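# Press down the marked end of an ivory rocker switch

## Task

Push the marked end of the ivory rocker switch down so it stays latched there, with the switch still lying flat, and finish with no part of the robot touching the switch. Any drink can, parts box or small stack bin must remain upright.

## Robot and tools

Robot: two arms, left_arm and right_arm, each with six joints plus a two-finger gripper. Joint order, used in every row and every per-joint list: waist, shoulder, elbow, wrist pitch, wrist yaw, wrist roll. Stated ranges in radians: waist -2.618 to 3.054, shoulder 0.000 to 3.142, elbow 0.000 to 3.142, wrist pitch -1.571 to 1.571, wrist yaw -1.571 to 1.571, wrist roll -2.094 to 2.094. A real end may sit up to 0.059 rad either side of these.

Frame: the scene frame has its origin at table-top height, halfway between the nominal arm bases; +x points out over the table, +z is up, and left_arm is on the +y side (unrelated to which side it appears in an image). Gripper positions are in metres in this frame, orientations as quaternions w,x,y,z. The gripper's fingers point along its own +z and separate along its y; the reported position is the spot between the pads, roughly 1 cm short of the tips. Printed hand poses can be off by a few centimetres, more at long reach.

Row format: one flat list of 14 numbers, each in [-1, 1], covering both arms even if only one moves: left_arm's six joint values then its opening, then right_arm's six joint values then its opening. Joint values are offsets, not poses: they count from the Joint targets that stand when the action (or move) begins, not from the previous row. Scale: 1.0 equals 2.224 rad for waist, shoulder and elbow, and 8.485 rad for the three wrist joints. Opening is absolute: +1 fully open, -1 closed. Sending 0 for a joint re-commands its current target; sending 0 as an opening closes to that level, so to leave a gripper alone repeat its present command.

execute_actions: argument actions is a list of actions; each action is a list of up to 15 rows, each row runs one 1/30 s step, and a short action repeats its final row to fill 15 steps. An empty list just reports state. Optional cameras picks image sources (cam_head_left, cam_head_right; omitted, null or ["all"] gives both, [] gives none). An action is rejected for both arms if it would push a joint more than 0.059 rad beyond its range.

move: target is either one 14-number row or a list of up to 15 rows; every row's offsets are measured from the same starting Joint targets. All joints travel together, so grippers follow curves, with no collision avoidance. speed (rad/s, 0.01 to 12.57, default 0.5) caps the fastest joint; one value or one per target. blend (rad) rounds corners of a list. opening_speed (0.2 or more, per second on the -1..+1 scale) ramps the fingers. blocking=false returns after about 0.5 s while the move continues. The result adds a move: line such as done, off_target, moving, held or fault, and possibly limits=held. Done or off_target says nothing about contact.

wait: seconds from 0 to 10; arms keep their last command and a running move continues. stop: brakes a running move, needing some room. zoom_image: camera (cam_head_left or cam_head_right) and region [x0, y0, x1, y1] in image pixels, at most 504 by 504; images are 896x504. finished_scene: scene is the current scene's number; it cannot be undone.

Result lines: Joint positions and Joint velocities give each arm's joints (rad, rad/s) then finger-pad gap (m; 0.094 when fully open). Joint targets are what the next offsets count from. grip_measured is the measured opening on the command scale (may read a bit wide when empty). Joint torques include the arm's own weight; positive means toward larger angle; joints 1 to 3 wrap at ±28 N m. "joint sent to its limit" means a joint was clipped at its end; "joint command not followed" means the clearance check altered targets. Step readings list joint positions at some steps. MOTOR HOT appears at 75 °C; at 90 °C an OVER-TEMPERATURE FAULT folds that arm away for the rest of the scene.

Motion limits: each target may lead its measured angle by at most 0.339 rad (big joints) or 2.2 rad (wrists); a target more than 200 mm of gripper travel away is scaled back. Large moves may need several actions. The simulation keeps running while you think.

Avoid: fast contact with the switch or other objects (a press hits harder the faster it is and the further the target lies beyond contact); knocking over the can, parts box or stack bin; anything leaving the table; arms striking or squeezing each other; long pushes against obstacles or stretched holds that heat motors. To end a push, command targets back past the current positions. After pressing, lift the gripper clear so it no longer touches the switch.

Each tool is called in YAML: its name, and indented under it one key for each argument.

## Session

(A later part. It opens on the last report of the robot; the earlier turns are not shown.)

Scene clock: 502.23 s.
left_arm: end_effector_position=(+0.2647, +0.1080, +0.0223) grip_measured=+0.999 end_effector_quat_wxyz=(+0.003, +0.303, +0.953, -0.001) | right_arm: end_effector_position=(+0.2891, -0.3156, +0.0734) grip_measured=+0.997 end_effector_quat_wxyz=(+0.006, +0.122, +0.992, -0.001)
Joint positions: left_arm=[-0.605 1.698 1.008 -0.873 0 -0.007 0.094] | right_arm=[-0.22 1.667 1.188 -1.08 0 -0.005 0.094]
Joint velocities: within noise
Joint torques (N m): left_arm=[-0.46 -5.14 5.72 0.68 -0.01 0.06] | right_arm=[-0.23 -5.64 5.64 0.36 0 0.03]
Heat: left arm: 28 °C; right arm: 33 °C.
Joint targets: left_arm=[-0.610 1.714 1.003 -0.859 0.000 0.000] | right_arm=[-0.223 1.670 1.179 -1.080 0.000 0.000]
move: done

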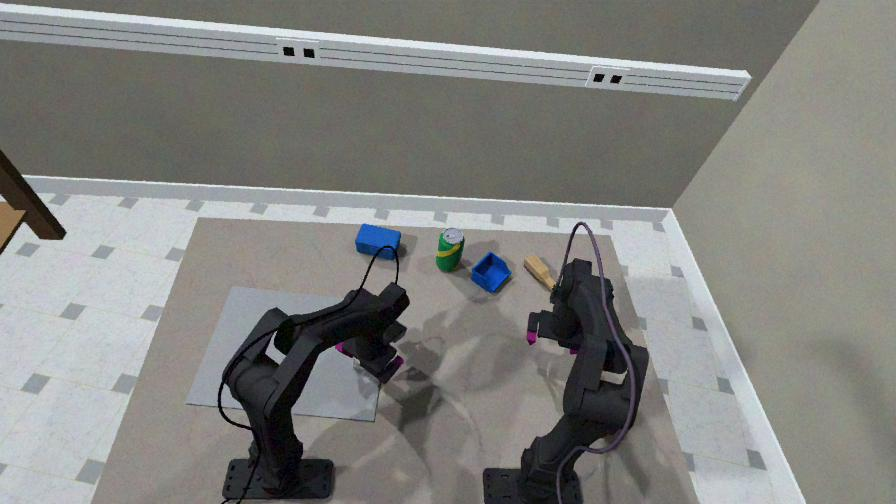

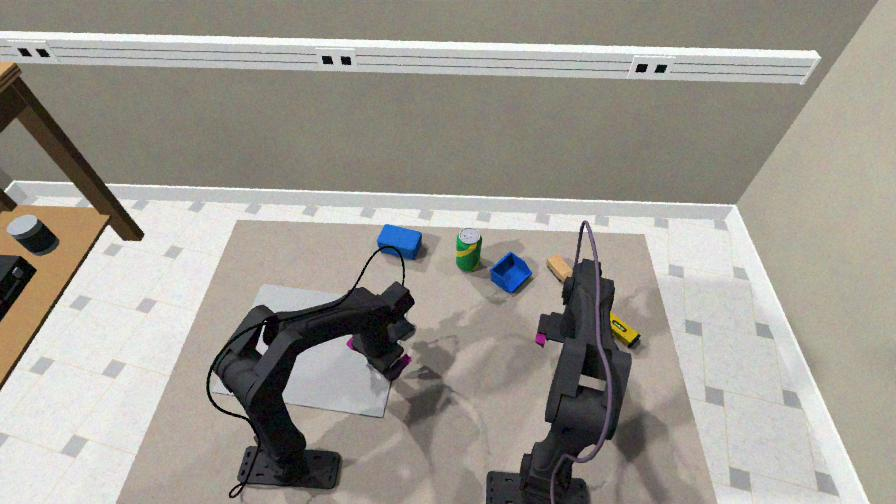

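move:
  target:
    - [0.03, 0, 0, 0, 0, 0, 1, 0, 0, 0, 0, 0, 0, 1]
    - [0.03, -0.036, 0.1, -0.02833, 0, 0, 1, 0, 0, 0, 0, 0, 0, 1]
    - [0.45, -0.1, 0.1, -0.02833, 0, 0, 1, 0, 0, 0.1, 0, 0, 0, -1]
  speed: [0.2, 0.5, 1.0]

zoom_image:
  camera: "cam_head_right"
  region: [345, 335, 405, 395]

zoom_image:
  camera: "cam_head_left"
  region: [340, 335, 400, 395]

Scene clock: 506.67 s.
left_arm: end_effector_position=(+0.3123, +0.3814, +0.1171) grip_measured=+0.999 end_effector_quat_wxyz=(+0.078, -0.188, +0.979, +0.015) | right_arm: end_effector_position=(+0.3381, -0.3281, +0.1225) grip_measured=-0.996 end_effector_quat_wxyz=(+0.094, +0.122, +0.988, -0.012)
Joint positions: left_arm=[0.39 1.524 1.205 -1.093 0 -0.007 0.094] | right_arm=[-0.22 1.667 1.367 -1.081 0 -0.005 0]
Joint velocities: within noise
Joint torques (N m): left_arm=[0.14 -8.12 9.07 0.74 0.01 0.05] | right_arm=[-0.23 -6.01 9.74 0.74 -0.01 0.03]
Heat: left arm: 28 °C; right arm: 33 °C.
Joint targets: left_arm=[0.391 1.491 1.226 -1.100 0.000 0.000] | right_arm=[-0.223 1.670 1.401 -1.080 0.000 0.000]
move: done

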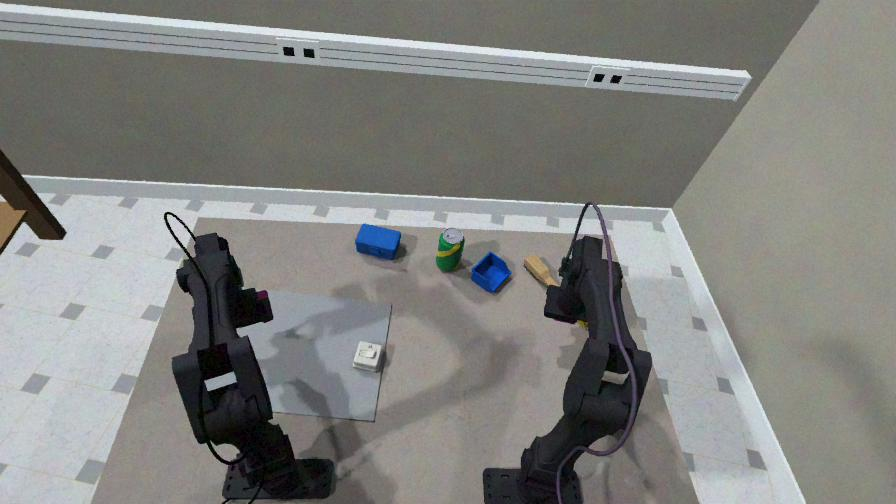

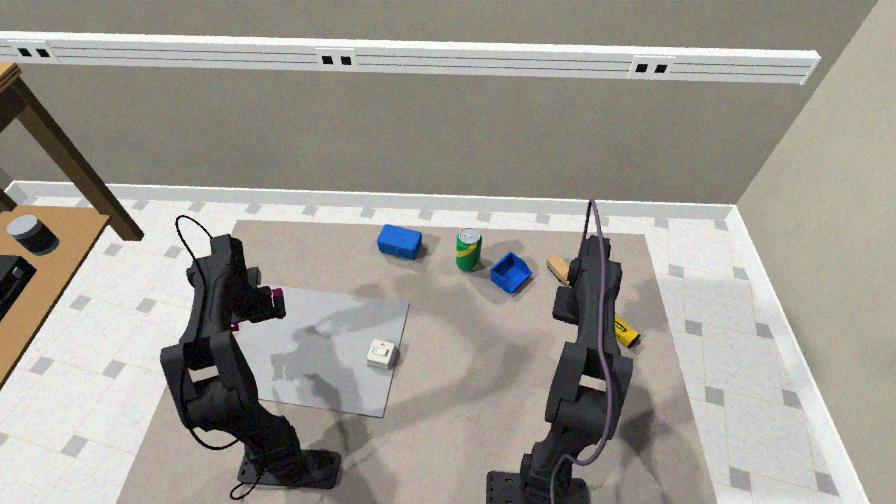

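Scaled by 8.400 from the camera's 896x504 image, which has a finer 1280x720 frame.

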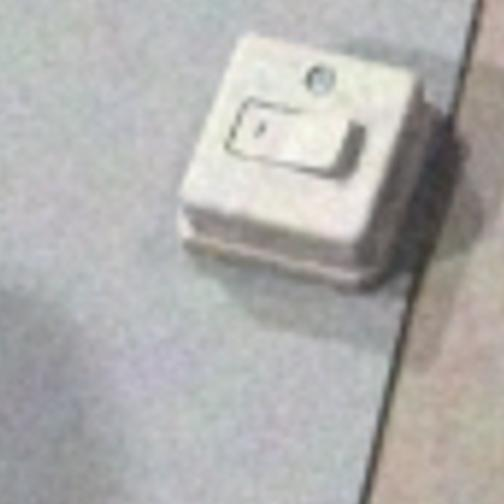

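Scaled by 8.400 from the camera's 896x504 image, which has a finer 1280x720 frame.

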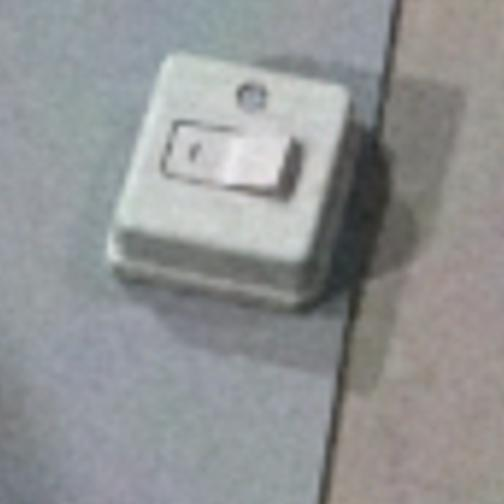

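move:
  target:
    - [0, 0, 0, 0, 0, 0, 1, 0.51061, 0.09308, 0.15288, 0.0231, 0, 0, -1]
    - [0, 0, 0, 0, 0, 0, 1, 0.51061, 0.12905, 0.04047, 0.03489, 0, 0, -1]
  speed: [1.0, 0.8]

zoom_image:
  camera: "cam_head_left"
  region: [330, 310, 430, 400]

zoom_image:
  camera: "cam_head_right"
  region: [330, 310, 430, 400]

Scene clock: 513.80 s.
left_arm: end_effector_position=(+0.3122, +0.3813, +0.1171) grip_measured=+0.999 end_effector_quat_wxyz=(+0.078, -0.188, +0.979, +0.015) | right_arm: end_effector_position=(+0.2830, +0.0987, +0.0708) grip_measured=-0.996 end_effector_quat_wxyz=(+0.139, -0.425, +0.892, +0.067)
Joint positions: left_arm=[0.39 1.524 1.205 -1.093 0 -0.007 0.094] | right_arm=[0.915 1.958 1.496 -0.798 -0.002 -0.004 0]
Joint velocities: within noise
Joint torques (N m): left_arm=[0.09 -8.17 8.96 0.76 0.01 0.02] | right_arm=[-0.21 -8.94 6.56 1.16 0.01 0.02]
Heat: left arm: 28 °C; right arm: 34 °C.
Joint targets: left_arm=[0.391 1.491 1.226 -1.100 0.000 0.000] | right_arm=[0.913 1.957 1.491 -0.784 0.000 0.000]
move: done

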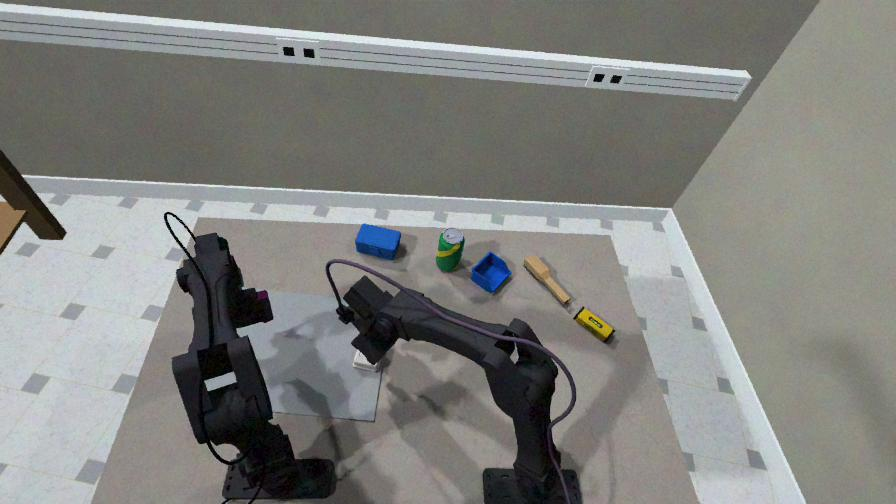

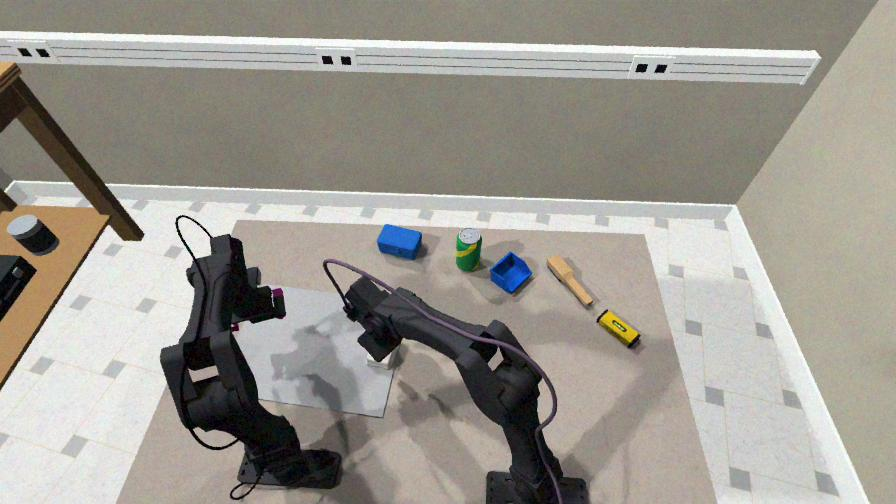

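Scaled by 5.040 from the camera's 896x504 image, which has a finer 1280x720 frame.

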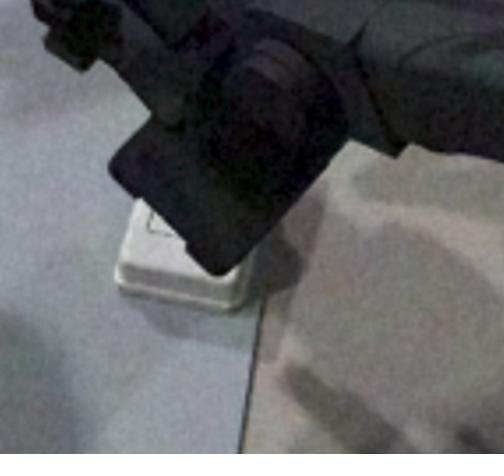

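Scaled by 5.040 from the camera's 896x504 image, which has a finer 1280x720 frame.

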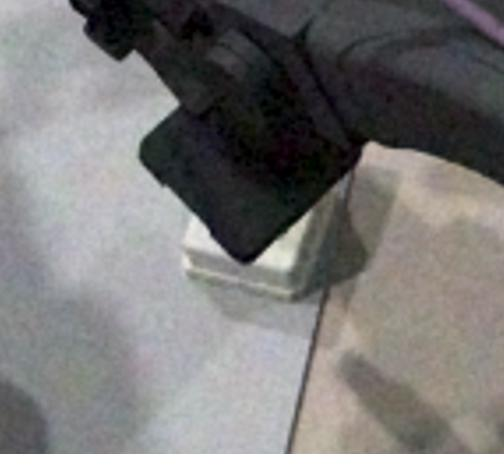

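move:
  target:
    - [0, 0, 0, 0, 0, 0, 1, 0, 0.01933, -0.0616, 0.0211, 0, 0, -1]
    - [0, 0, 0, 0, 0, 0, 1, 0, 0.03282, -0.07419, 0.01874, 0, 0, -1]
  speed: [0.17, 0.06]
  cameras: []

Scene clock: 516.97 s.
left_arm: end_effector_position=(+0.3122, +0.3813, +0.1171) grip_measured=+0.999 end_effector_quat_wxyz=(+0.078, -0.188, +0.979, +0.015) | right_arm: end_effector_position=(+0.2873, +0.1040, +0.0375) grip_measured=-0.996 end_effector_quat_wxyz=(+0.164, -0.423, +0.888, +0.078)
Joint positions: left_arm=[0.39 1.524 1.205 -1.094 0 -0.007 0.094] | right_arm=[0.915 1.978 1.366 -0.594 -0.002 -0.004 0]
Joint velocities: within noise
Joint torques (N m): left_arm=[0.09 -8.23 8.9 0.77 0.03 0.04] | right_arm=[-0.23 -5.26 3.62 0.75 0.05 0.01]
Heat: left arm: 28 °C; right arm: 34 °C.
Joint targets: left_arm=[0.391 1.491 1.226 -1.100 0.000 0.000] | right_arm=[0.913 2.030 1.326 -0.625 0.000 0.000]
move: off_target (right_arm); right_arm: the shoulder is farthest, 0.052 rad from its target
No camera images: "cameras" was empty.

execute_actions:
  actions: []

zoom_image:
  camera: "cam_head_left"
  region: [335, 330, 395, 390]

zoom_image:
  camera: "cam_head_right"
  region: [345, 330, 405, 390]

Scene clock: 518.07 s.
left_arm: end_effector_position=(+0.3122, +0.3813, +0.1171) grip_measured=+0.999 end_effector_quat_wxyz=(+0.078, -0.188, +0.979, +0.015) | right_arm: end_effector_position=(+0.2873, +0.1040, +0.0375) grip_measured=-0.996 end_effector_quat_wxyz=(+0.164, -0.423, +0.888, +0.078)
Joint positions: left_arm=[0.39 1.524 1.205 -1.094 0 -0.007 0.094] | right_arm=[0.915 1.978 1.366 -0.594 -0.002 -0.004 0]
Joint velocities: within noise
Joint torques (N m): left_arm=[0.16 -8.24 8.88 0.78 0.02 0.02] | right_arm=[-0.21 -5.24 3.6 0.75 0 0.01]
Heat: left arm: 28 °C; right arm: 33 °C.
Joint targets: left_arm=[0.391 1.491 1.226 -1.100 0.000 0.000] | right_arm=[0.913 2.030 1.326 -0.625 0.000 0.000]
Tool commands: left_gripper/opening=+1.0 right_gripper/opening=-1.0

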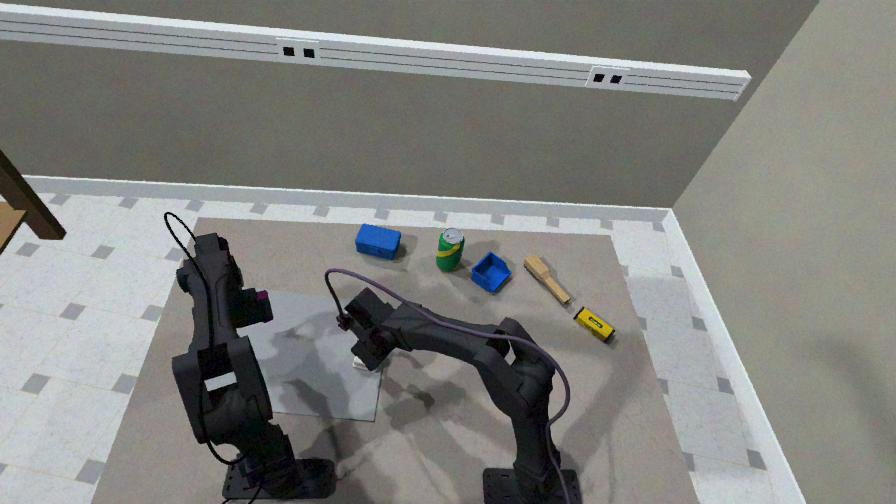

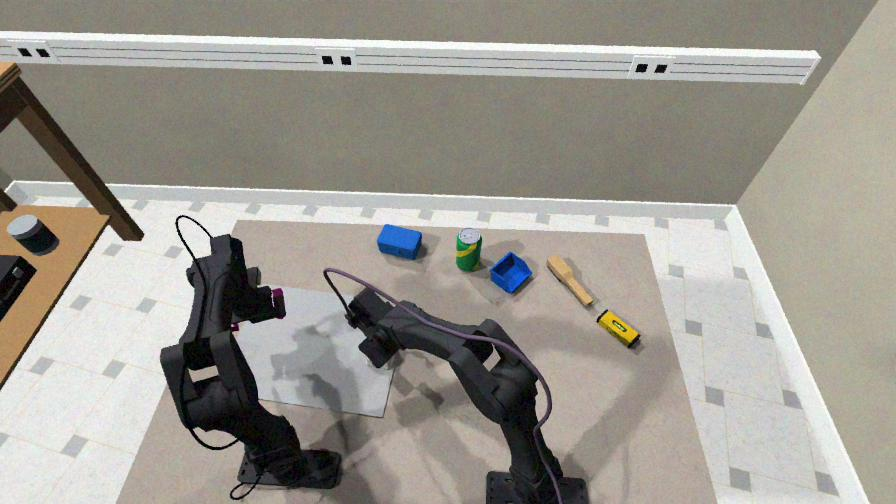

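Scaled by 8.400 from the camera's 896x504 image, which has a finer 1280x720 frame.

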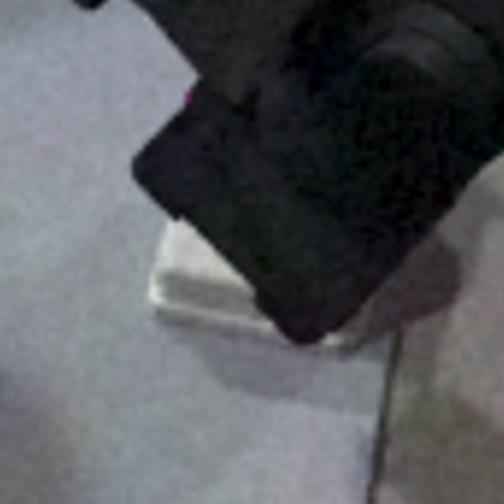

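Scaled by 8.400 from the camera's 896x504 image, which has a finer 1280x720 frame.

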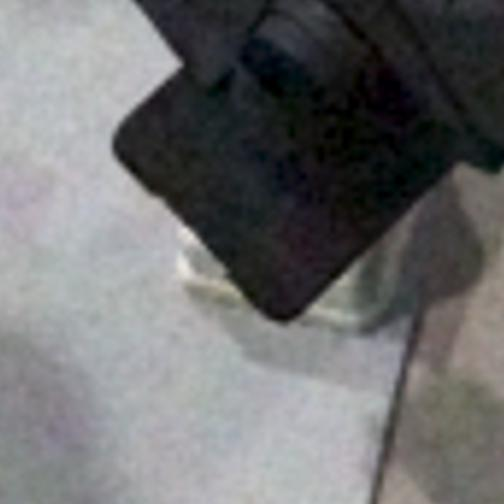

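move:
  target: [0, 0, 0, 0, 0, 0, 1, 0, 0.009, -0.009, -0.0012, 0, 0, -1]
  speed: 0.06
  cameras: []

Scene clock: 520.60 s.
left_arm: end_effector_position=(+0.3122, +0.3813, +0.1171) grip_measured=+0.999 end_effector_quat_wxyz=(+0.078, -0.188, +0.979, +0.015) | right_arm: end_effector_position=(+0.2888, +0.1058, +0.0355) grip_measured=-0.996 end_effector_quat_wxyz=(+0.169, -0.423, +0.887, +0.081)
Joint positions: left_arm=[0.39 1.524 1.205 -1.094 0 -0.007 0.094] | right_arm=[0.915 1.981 1.359 -0.572 -0.002 -0.004 0]
Joint velocities: within noise
Joint torques (N m): left_arm=[0.1 -8.29 8.96 0.78 0.02 0.02] | right_arm=[-0.23 -4.11 2.62 0.44 -0.01 0.03]
Heat: left arm: 29 °C; right arm: 33 °C.
Joint targets: left_arm=[0.391 1.491 1.226 -1.100 0.000 0.000] | right_arm=[0.913 2.050 1.307 -0.635 0.000 0.000]
move: off_target (right_arm); right_arm: the shoulder is farthest, 0.069 rad from its target
No camera images: "cameras" was empty.

move:
  target:
    - [0, 0, 0, 0, 0, 0, 1, 0, -0.0225, 0.0216, 0.0036, 0, 0, -1]
    - [0, 0, 0, 0, 0, 0, 1, 0, -0.04182, 0.08319, -0.01756, 0, 0, -1]
    - [0, 0, 0, 0, 0, 0, 1, -0.3, -0.0778, 0.1956, -0.0294, 0, 0, -1]
  speed: [0.1, 0.8, 1.0]

zoom_image:
  camera: "cam_head_left"
  region: [335, 330, 395, 390]

zoom_image:
  camera: "cam_head_right"
  region: [345, 330, 405, 390]

Scene clock: 524.73 s.
left_arm: end_effector_position=(+0.3122, +0.3813, +0.1171) grip_measured=+0.999 end_effector_quat_wxyz=(+0.078, -0.188, +0.979, +0.015) | right_arm: end_effector_position=(+0.4716, -0.1422, +0.1597) grip_measured=-0.996 end_effector_quat_wxyz=(+0.245, -0.105, +0.964, +0.024)
Joint positions: left_arm=[0.39 1.524 1.205 -1.094 0 -0.007 0.094] | right_arm=[0.243 1.909 1.71 -0.875 0.003 -0.004 0]
Joint velocities: within noise
Joint torques (N m): left_arm=[0.18 -8.24 9.2 0.77 0.02 0.01] | right_arm=[0.21 -11.1 9.96 1.2 -0.04 0.02]
Heat: left arm: 29 °C; right arm: 33 °C.
Joint targets: left_arm=[0.391 1.491 1.226 -1.100 0.000 0.000] | right_arm=[0.246 1.877 1.741 -0.884 0.000 0.000]
move: done

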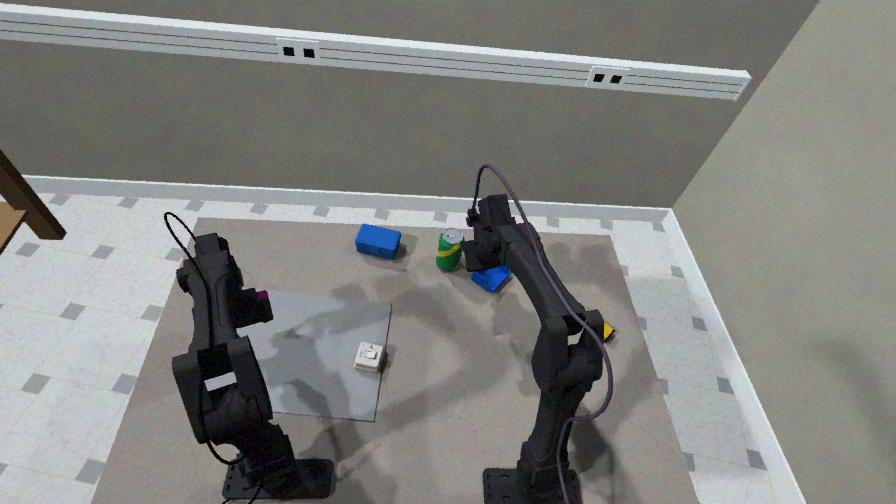

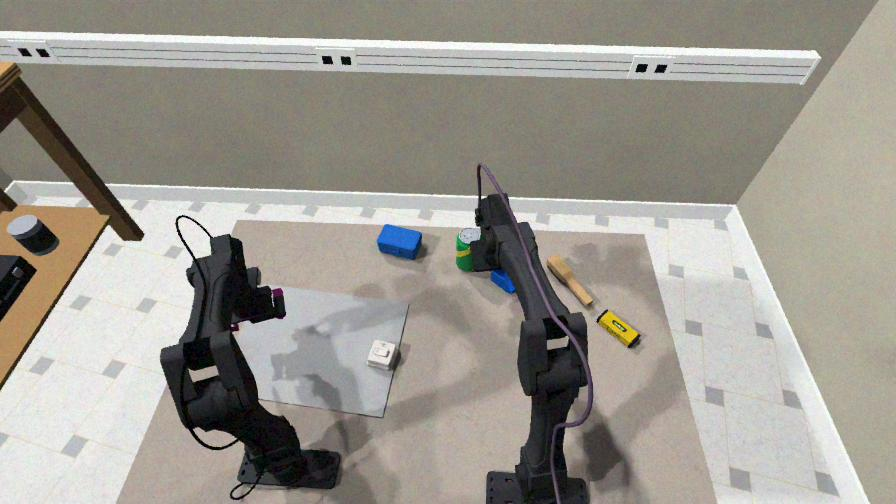

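Scaled by 8.400 from the camera's 896x504 image, which has a finer 1280x720 frame.

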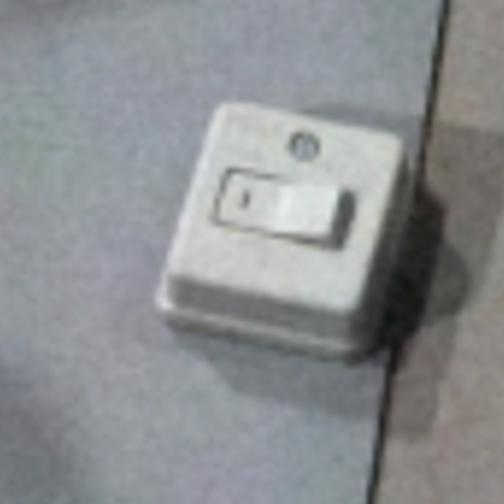

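Scaled by 8.400 from the camera's 896x504 image, which has a finer 1280x720 frame.

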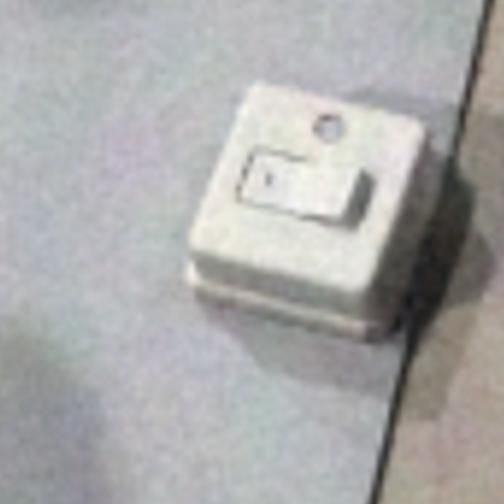

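move:
  target:
    - [0, 0, 0, 0, 0, 0, 1, 0.29973, 0.1003, 0.2064, -0.049, 0, 0, 1]
    - [0, 0, 0, 0, 0, 0, 1, 0.29973, 0.16743, 0.16412, -0.06405, 0, 0, 1]
  speed: [0.8, 0.5]
  opening_speed: 2

zoom_image:
  camera: "cam_head_left"
  region: [330, 290, 430, 380]

zoom_image:
  camera: "cam_head_right"
  region: [330, 290, 430, 380]

Scene clock: 531.87 s.
left_arm: end_effector_position=(+0.3122, +0.3813, +0.1171) grip_measured=+0.999 end_effector_quat_wxyz=(+0.078, -0.188, +0.979, +0.015) | right_arm: end_effector_position=(+0.2830, +0.0974, +0.1014) grip_measured=+0.997 end_effector_quat_wxyz=(+0.007, -0.429, +0.903, +0.004)
Joint positions: left_arm=[0.39 1.524 1.205 -1.094 0 -0.007 0.094] | right_arm=[0.914 2.249 2.111 -1.416 -0.002 -0.003 0.094]
Joint velocities: within noise
Joint torques (N m): left_arm=[0.05 -8.21 9.02 0.77 0.02 0.04] | right_arm=[-0.06 -10.43 6.02 0.26 0.01 0.01]
Heat: left arm: 29 °C; right arm: 34 °C.
Joint targets: left_arm=[0.391 1.491 1.226 -1.100 0.000 0.000] | right_arm=[0.913 2.250 2.106 -1.428 0.000 0.000]
move: done

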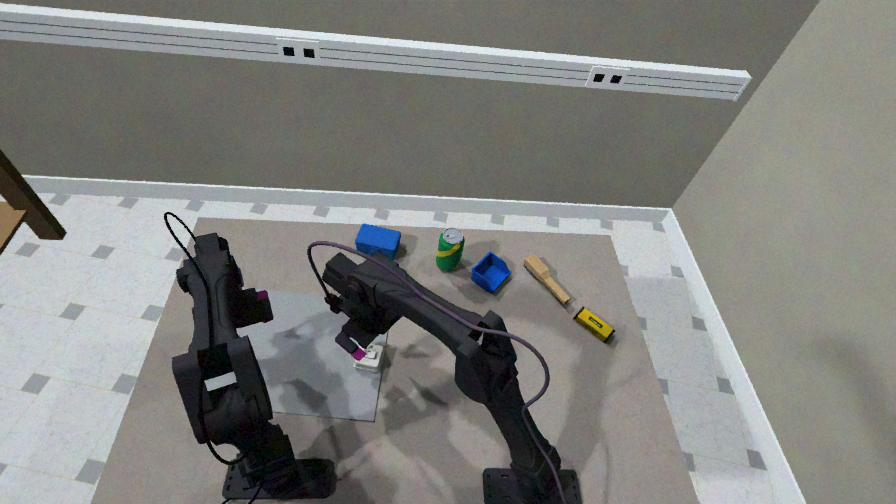

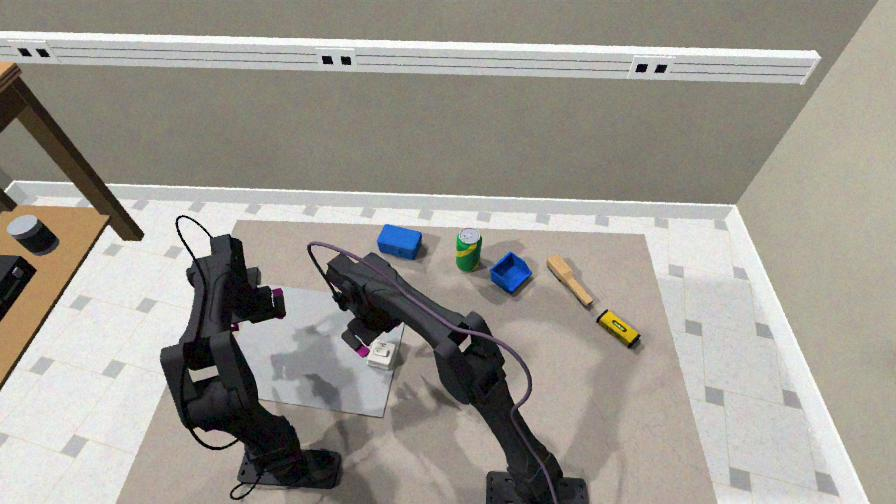

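Scaled by 5.040 from the camera's 896x504 image, which has a finer 1280x720 frame.

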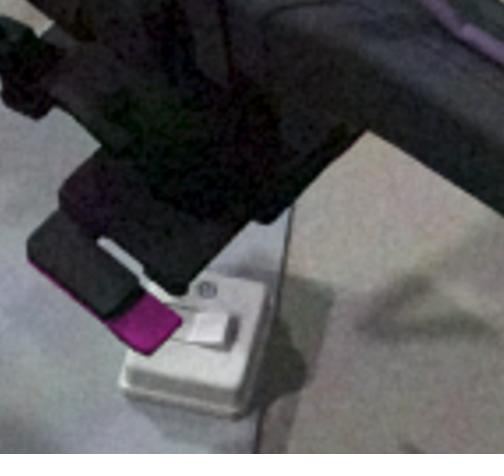

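Scaled by 5.040 from the camera's 896x504 image, which has a finer 1280x720 frame.

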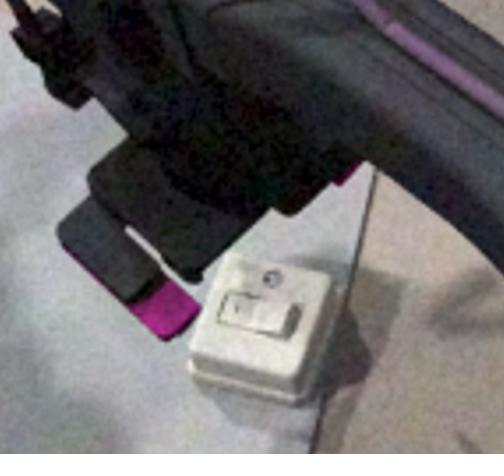

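move:
  target:
    - [0, 0, 0, 0, 0, 0, 1, -0.0032, -0.1758, -0.1754, 0.06494, 0, 0, -1]
    - [0, 0, 0, 0, 0, 0, 1, -0.0032, -0.1398, -0.2878, 0.0767, 0, 0, -1]
  speed: [1.0, 0.8]
  cameras: []

move:
  target:
    - [0, 0, 0, 0, 0, 0, 1, 0, 0.0197, -0.0611, 0.0212, 0, 0, -1]
    - [0, 0, 0, 0, 0, 0, 1, 0, 0.035, -0.0746, 0.0159, 0, 0, -1]
  speed: [0.17, 0.06]
  cameras: []

Scene clock: 547.70 s.
left_arm: end_effector_position=(+0.3122, +0.3813, +0.1171) grip_measured=+0.999 end_effector_quat_wxyz=(+0.078, -0.188, +0.979, +0.015) | right_arm: end_effector_position=(+0.2824, +0.0947, +0.0745) grip_measured=-0.996 end_effector_quat_wxyz=(+0.144, -0.422, +0.892, +0.068)
Joint positions: left_arm=[0.39 1.524 1.205 -1.094 0 -0.007 0.094] | right_arm=[0.911 1.934 1.474 -0.791 -0.002 -0.003 0]
Joint velocities: within noise
Joint torques (N m): left_arm=[0.12 -8.21 9.05 0.76 0.02 0.04] | right_arm=[-0.47 -8.36 6.31 1.15 0.02 0.01]
Heat: left arm: 29 °C; right arm: 34 °C.
Joint targets: left_arm=[0.391 1.491 1.226 -1.099 0.000 0.000] | right_arm=[0.905 1.939 1.466 -0.777 0.000 0.000]
move: done
No camera images: "cameras" was empty.

Scene clock: 549.77 s.
left_arm: end_effector_position=(+0.3121, +0.3813, +0.1171) grip_measured=+0.999 end_effector_quat_wxyz=(+0.078, -0.188, +0.979, +0.015) | right_arm: end_effector_position=(+0.2830, +0.0953, +0.0357) grip_measured=-0.996 end_effector_quat_wxyz=(+0.155, -0.422, +0.890, +0.074)
Joint positions: left_arm=[0.39 1.524 1.205 -1.094 0 -0.007 0.094] | right_arm=[0.911 1.961 1.343 -0.607 -0.002 -0.003 0]
Joint velocities: within noise
Joint torques (N m): left_arm=[0.05 -8.25 9.03 0.8 0.02 0.07] | right_arm=[-0.47 -4.93 3.41 0.67 0.02 0.01]
Heat: left arm: 29 °C; right arm: 34 °C.
Joint targets: left_arm=[0.391 1.491 1.226 -1.100 0.000 0.000] | right_arm=[0.905 2.017 1.301 -0.642 0.000 0.000]
move: off_target (right_arm); right_arm: the shoulder is farthest, 0.055 rad from its target
No camera images: "cameras" was empty.

move:
  target:
    - [0, 0, 0, 0, 0, 0, 1, 0, -0.0153, 0.0135, 0.0053, 0, 0, -1]
    - [0, 0, 0, 0, 0, 0, 1, 0, -0.035, 0.0746, -0.0159, 0, 0, -1]
    - [0, 0, 0, 0, 0, 0, 1, -0.25, -0.071, 0.187, -0.0277, 0, 0, -1]
  speed: [0.1, 0.8, 1.0]

zoom_image:
  camera: "cam_head_left"
  region: [335, 330, 395, 390]

zoom_image:
  camera: "cam_head_right"
  region: [345, 330, 405, 390]

Scene clock: 553.10 s.
left_arm: end_effector_position=(+0.3121, +0.3813, +0.1171) grip_measured=+0.999 end_effector_quat_wxyz=(+0.078, -0.188, +0.979, +0.015) | right_arm: end_effector_position=(+0.4546, -0.0958, +0.1631) grip_measured=-0.996 end_effector_quat_wxyz=(+0.247, -0.154, +0.956, +0.038)
Joint positions: left_arm=[0.39 1.524 1.205 -1.094 0 -0.007 0.094] | right_arm=[0.347 1.885 1.688 -0.869 0.002 -0.003 0]
Joint velocities: within noise
Joint torques (N m): left_arm=[0.08 -8.25 9.07 0.76 0.01 0.06] | right_arm=[0.25 -10.54 9.74 1.21 -0.03 0.01]
Heat: left arm: 29 °C; right arm: 34 °C.
Joint targets: left_arm=[0.391 1.491 1.226 -1.100 0.000 0.000] | right_arm=[0.349 1.859 1.716 -0.877 0.000 0.000]
move: done

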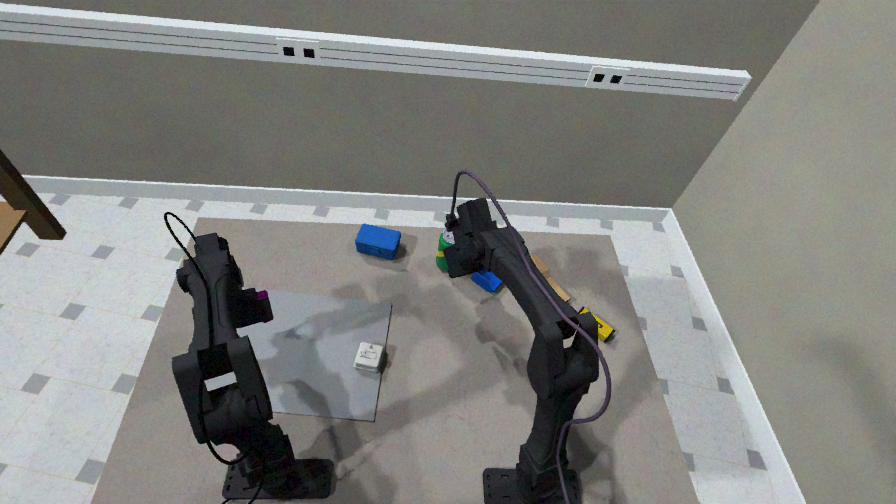

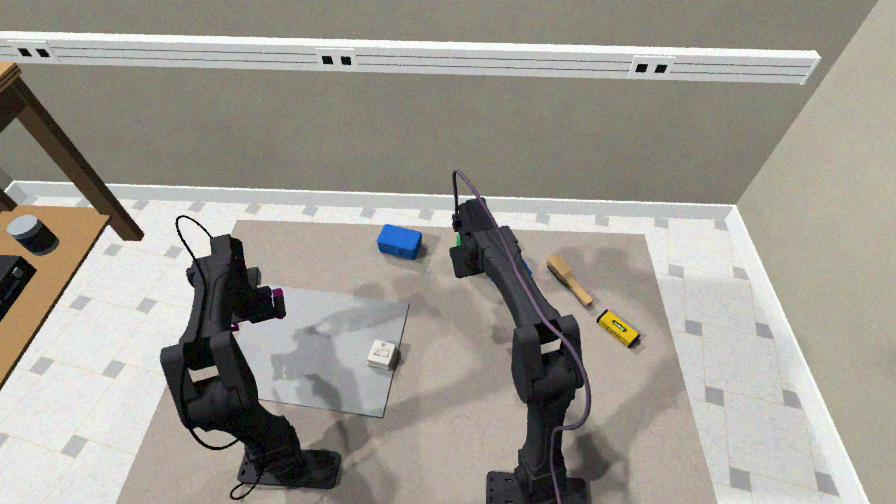

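Scaled by 8.400 from the camera's 896x504 image, which has a finer 1280x720 frame.

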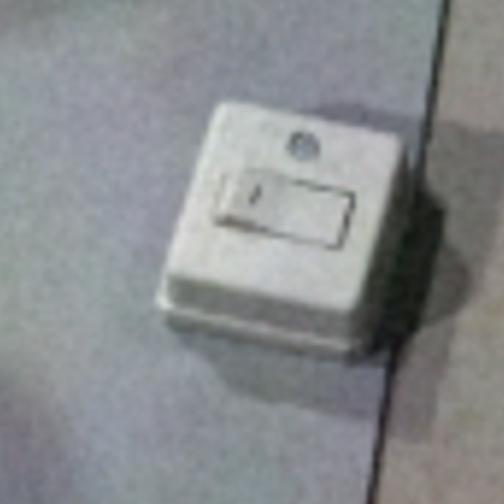

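Scaled by 8.400 from the camera's 896x504 image, which has a finer 1280x720 frame.

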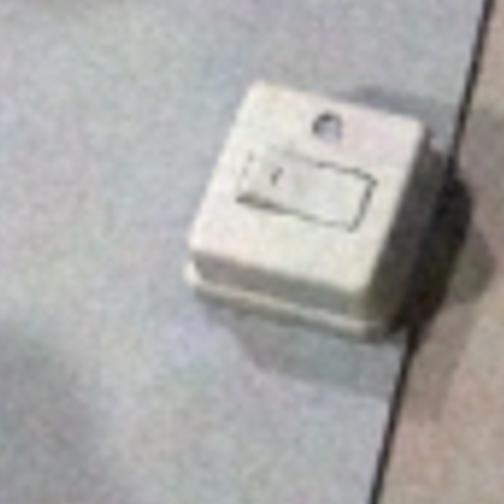

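move:
  target:
    - [0, 0, 0, 0, 0, 0, 1, 0.25778, 0.0261, 0.0378, -0.0031, 0, 0, -1]
    - [0, 0, 0, 0, 0, 0, 1, 0.25778, 0.0621, -0.0746, 0.0087, 0, 0, -1]
    - [0, 0, 0, 0, 0, 0, 1, 0.25778, 0.0805, -0.1367, 0.0298, 0, 0, -1]
    - [0, 0, 0, 0, 0, 0, 1, 0.25778, 0.0958, -0.1502, 0.0245, 0, 0, -1]
    - [0, 0, 0, 0, 0, 0, 1, 0.25778, 0.0805, -0.1367, 0.0298, 0, 0, -1]
    - [0, 0, 0, 0, 0, 0, 1, 0.25778, 0.0621, -0.0746, 0.0087, 0, 0, -1]
    - [0, 0, 0, 0, 0, 0, 1, 0, 0.0261, 0.0378, -0.0031, 0, 0, -1]
  speed: [1.2, 1.0, 0.2, 0.08, 0.12, 0.8, 1.2]

zoom_image:
  camera: "cam_head_left"
  region: [335, 330, 395, 390]

zoom_image:
  camera: "cam_head_right"
  region: [345, 330, 405, 390]

Scene clock: 563.60 s.
left_arm: end_effector_position=(+0.3121, +0.3813, +0.1171) grip_measured=+0.999 end_effector_quat_wxyz=(+0.078, -0.188, +0.979, +0.015) | right_arm: end_effector_position=(+0.4682, -0.0912, +0.1664) grip_measured=-0.996 end_effector_quat_wxyz=(+0.249, -0.154, +0.955, +0.037)
Joint positions: left_arm=[0.39 1.524 1.205 -1.094 0 -0.007 0.094] | right_arm=[0.348 1.94 1.774 -0.895 0.006 -0.003 0]
Joint velocities: within noise
Joint torques (N m): left_arm=[0.09 -8.18 8.95 0.77 0.02 0.05] | right_arm=[-0.01 -10.78 9.57 1.19 -0.07 0]
Heat: left arm: 29 °C; right arm: 35 °C.
Joint targets: left_arm=[0.391 1.491 1.226 -1.100 0.000 0.000] | right_arm=[0.349 1.917 1.800 -0.904 0.000 0.000]
move: done

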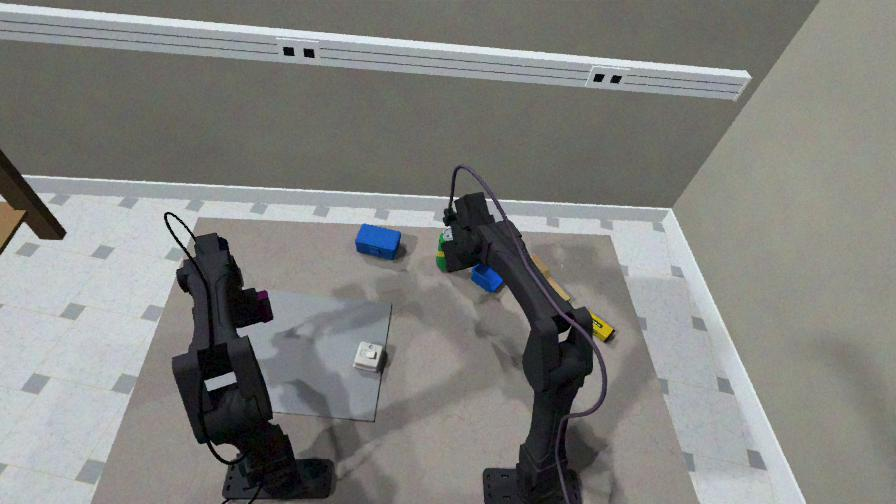

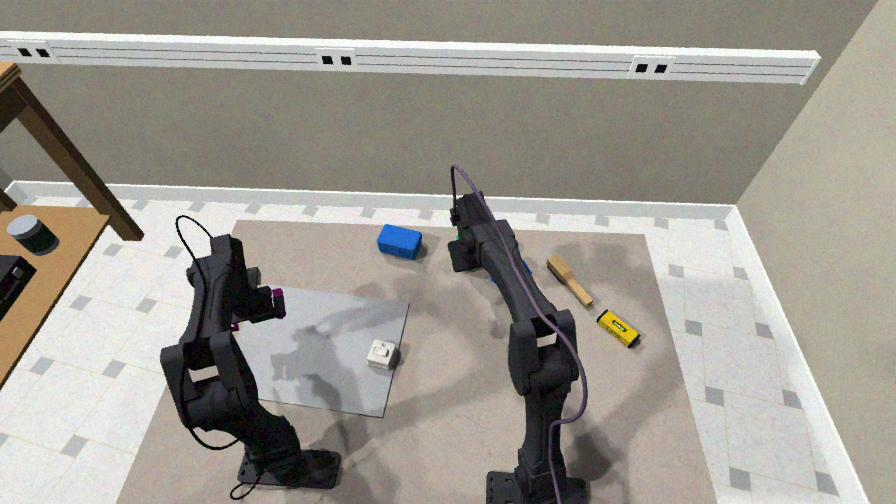

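Scaled by 8.400 from the camera's 896x504 image, which has a finer 1280x720 frame.

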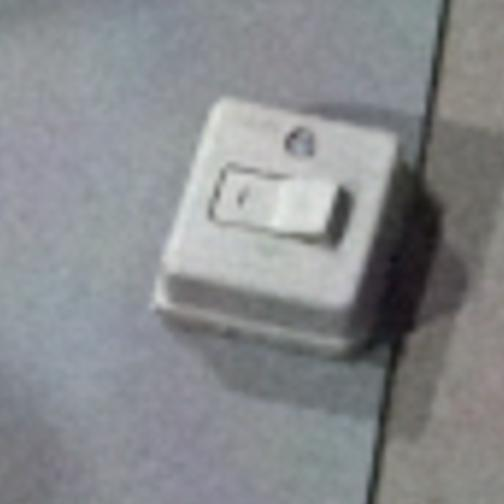

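Scaled by 8.400 from the camera's 896x504 image, which has a finer 1280x720 frame.

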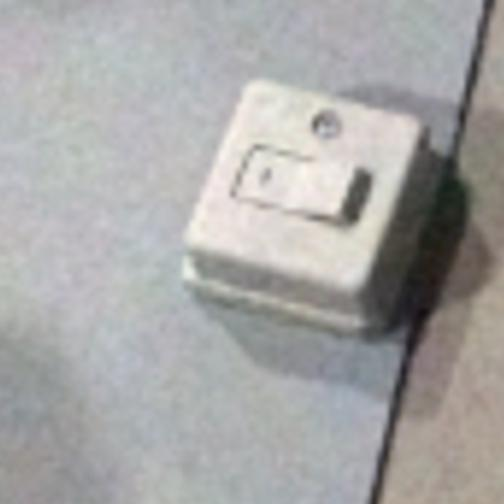

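finished_scene:
  scene: 1

The scene is finished: the task was done.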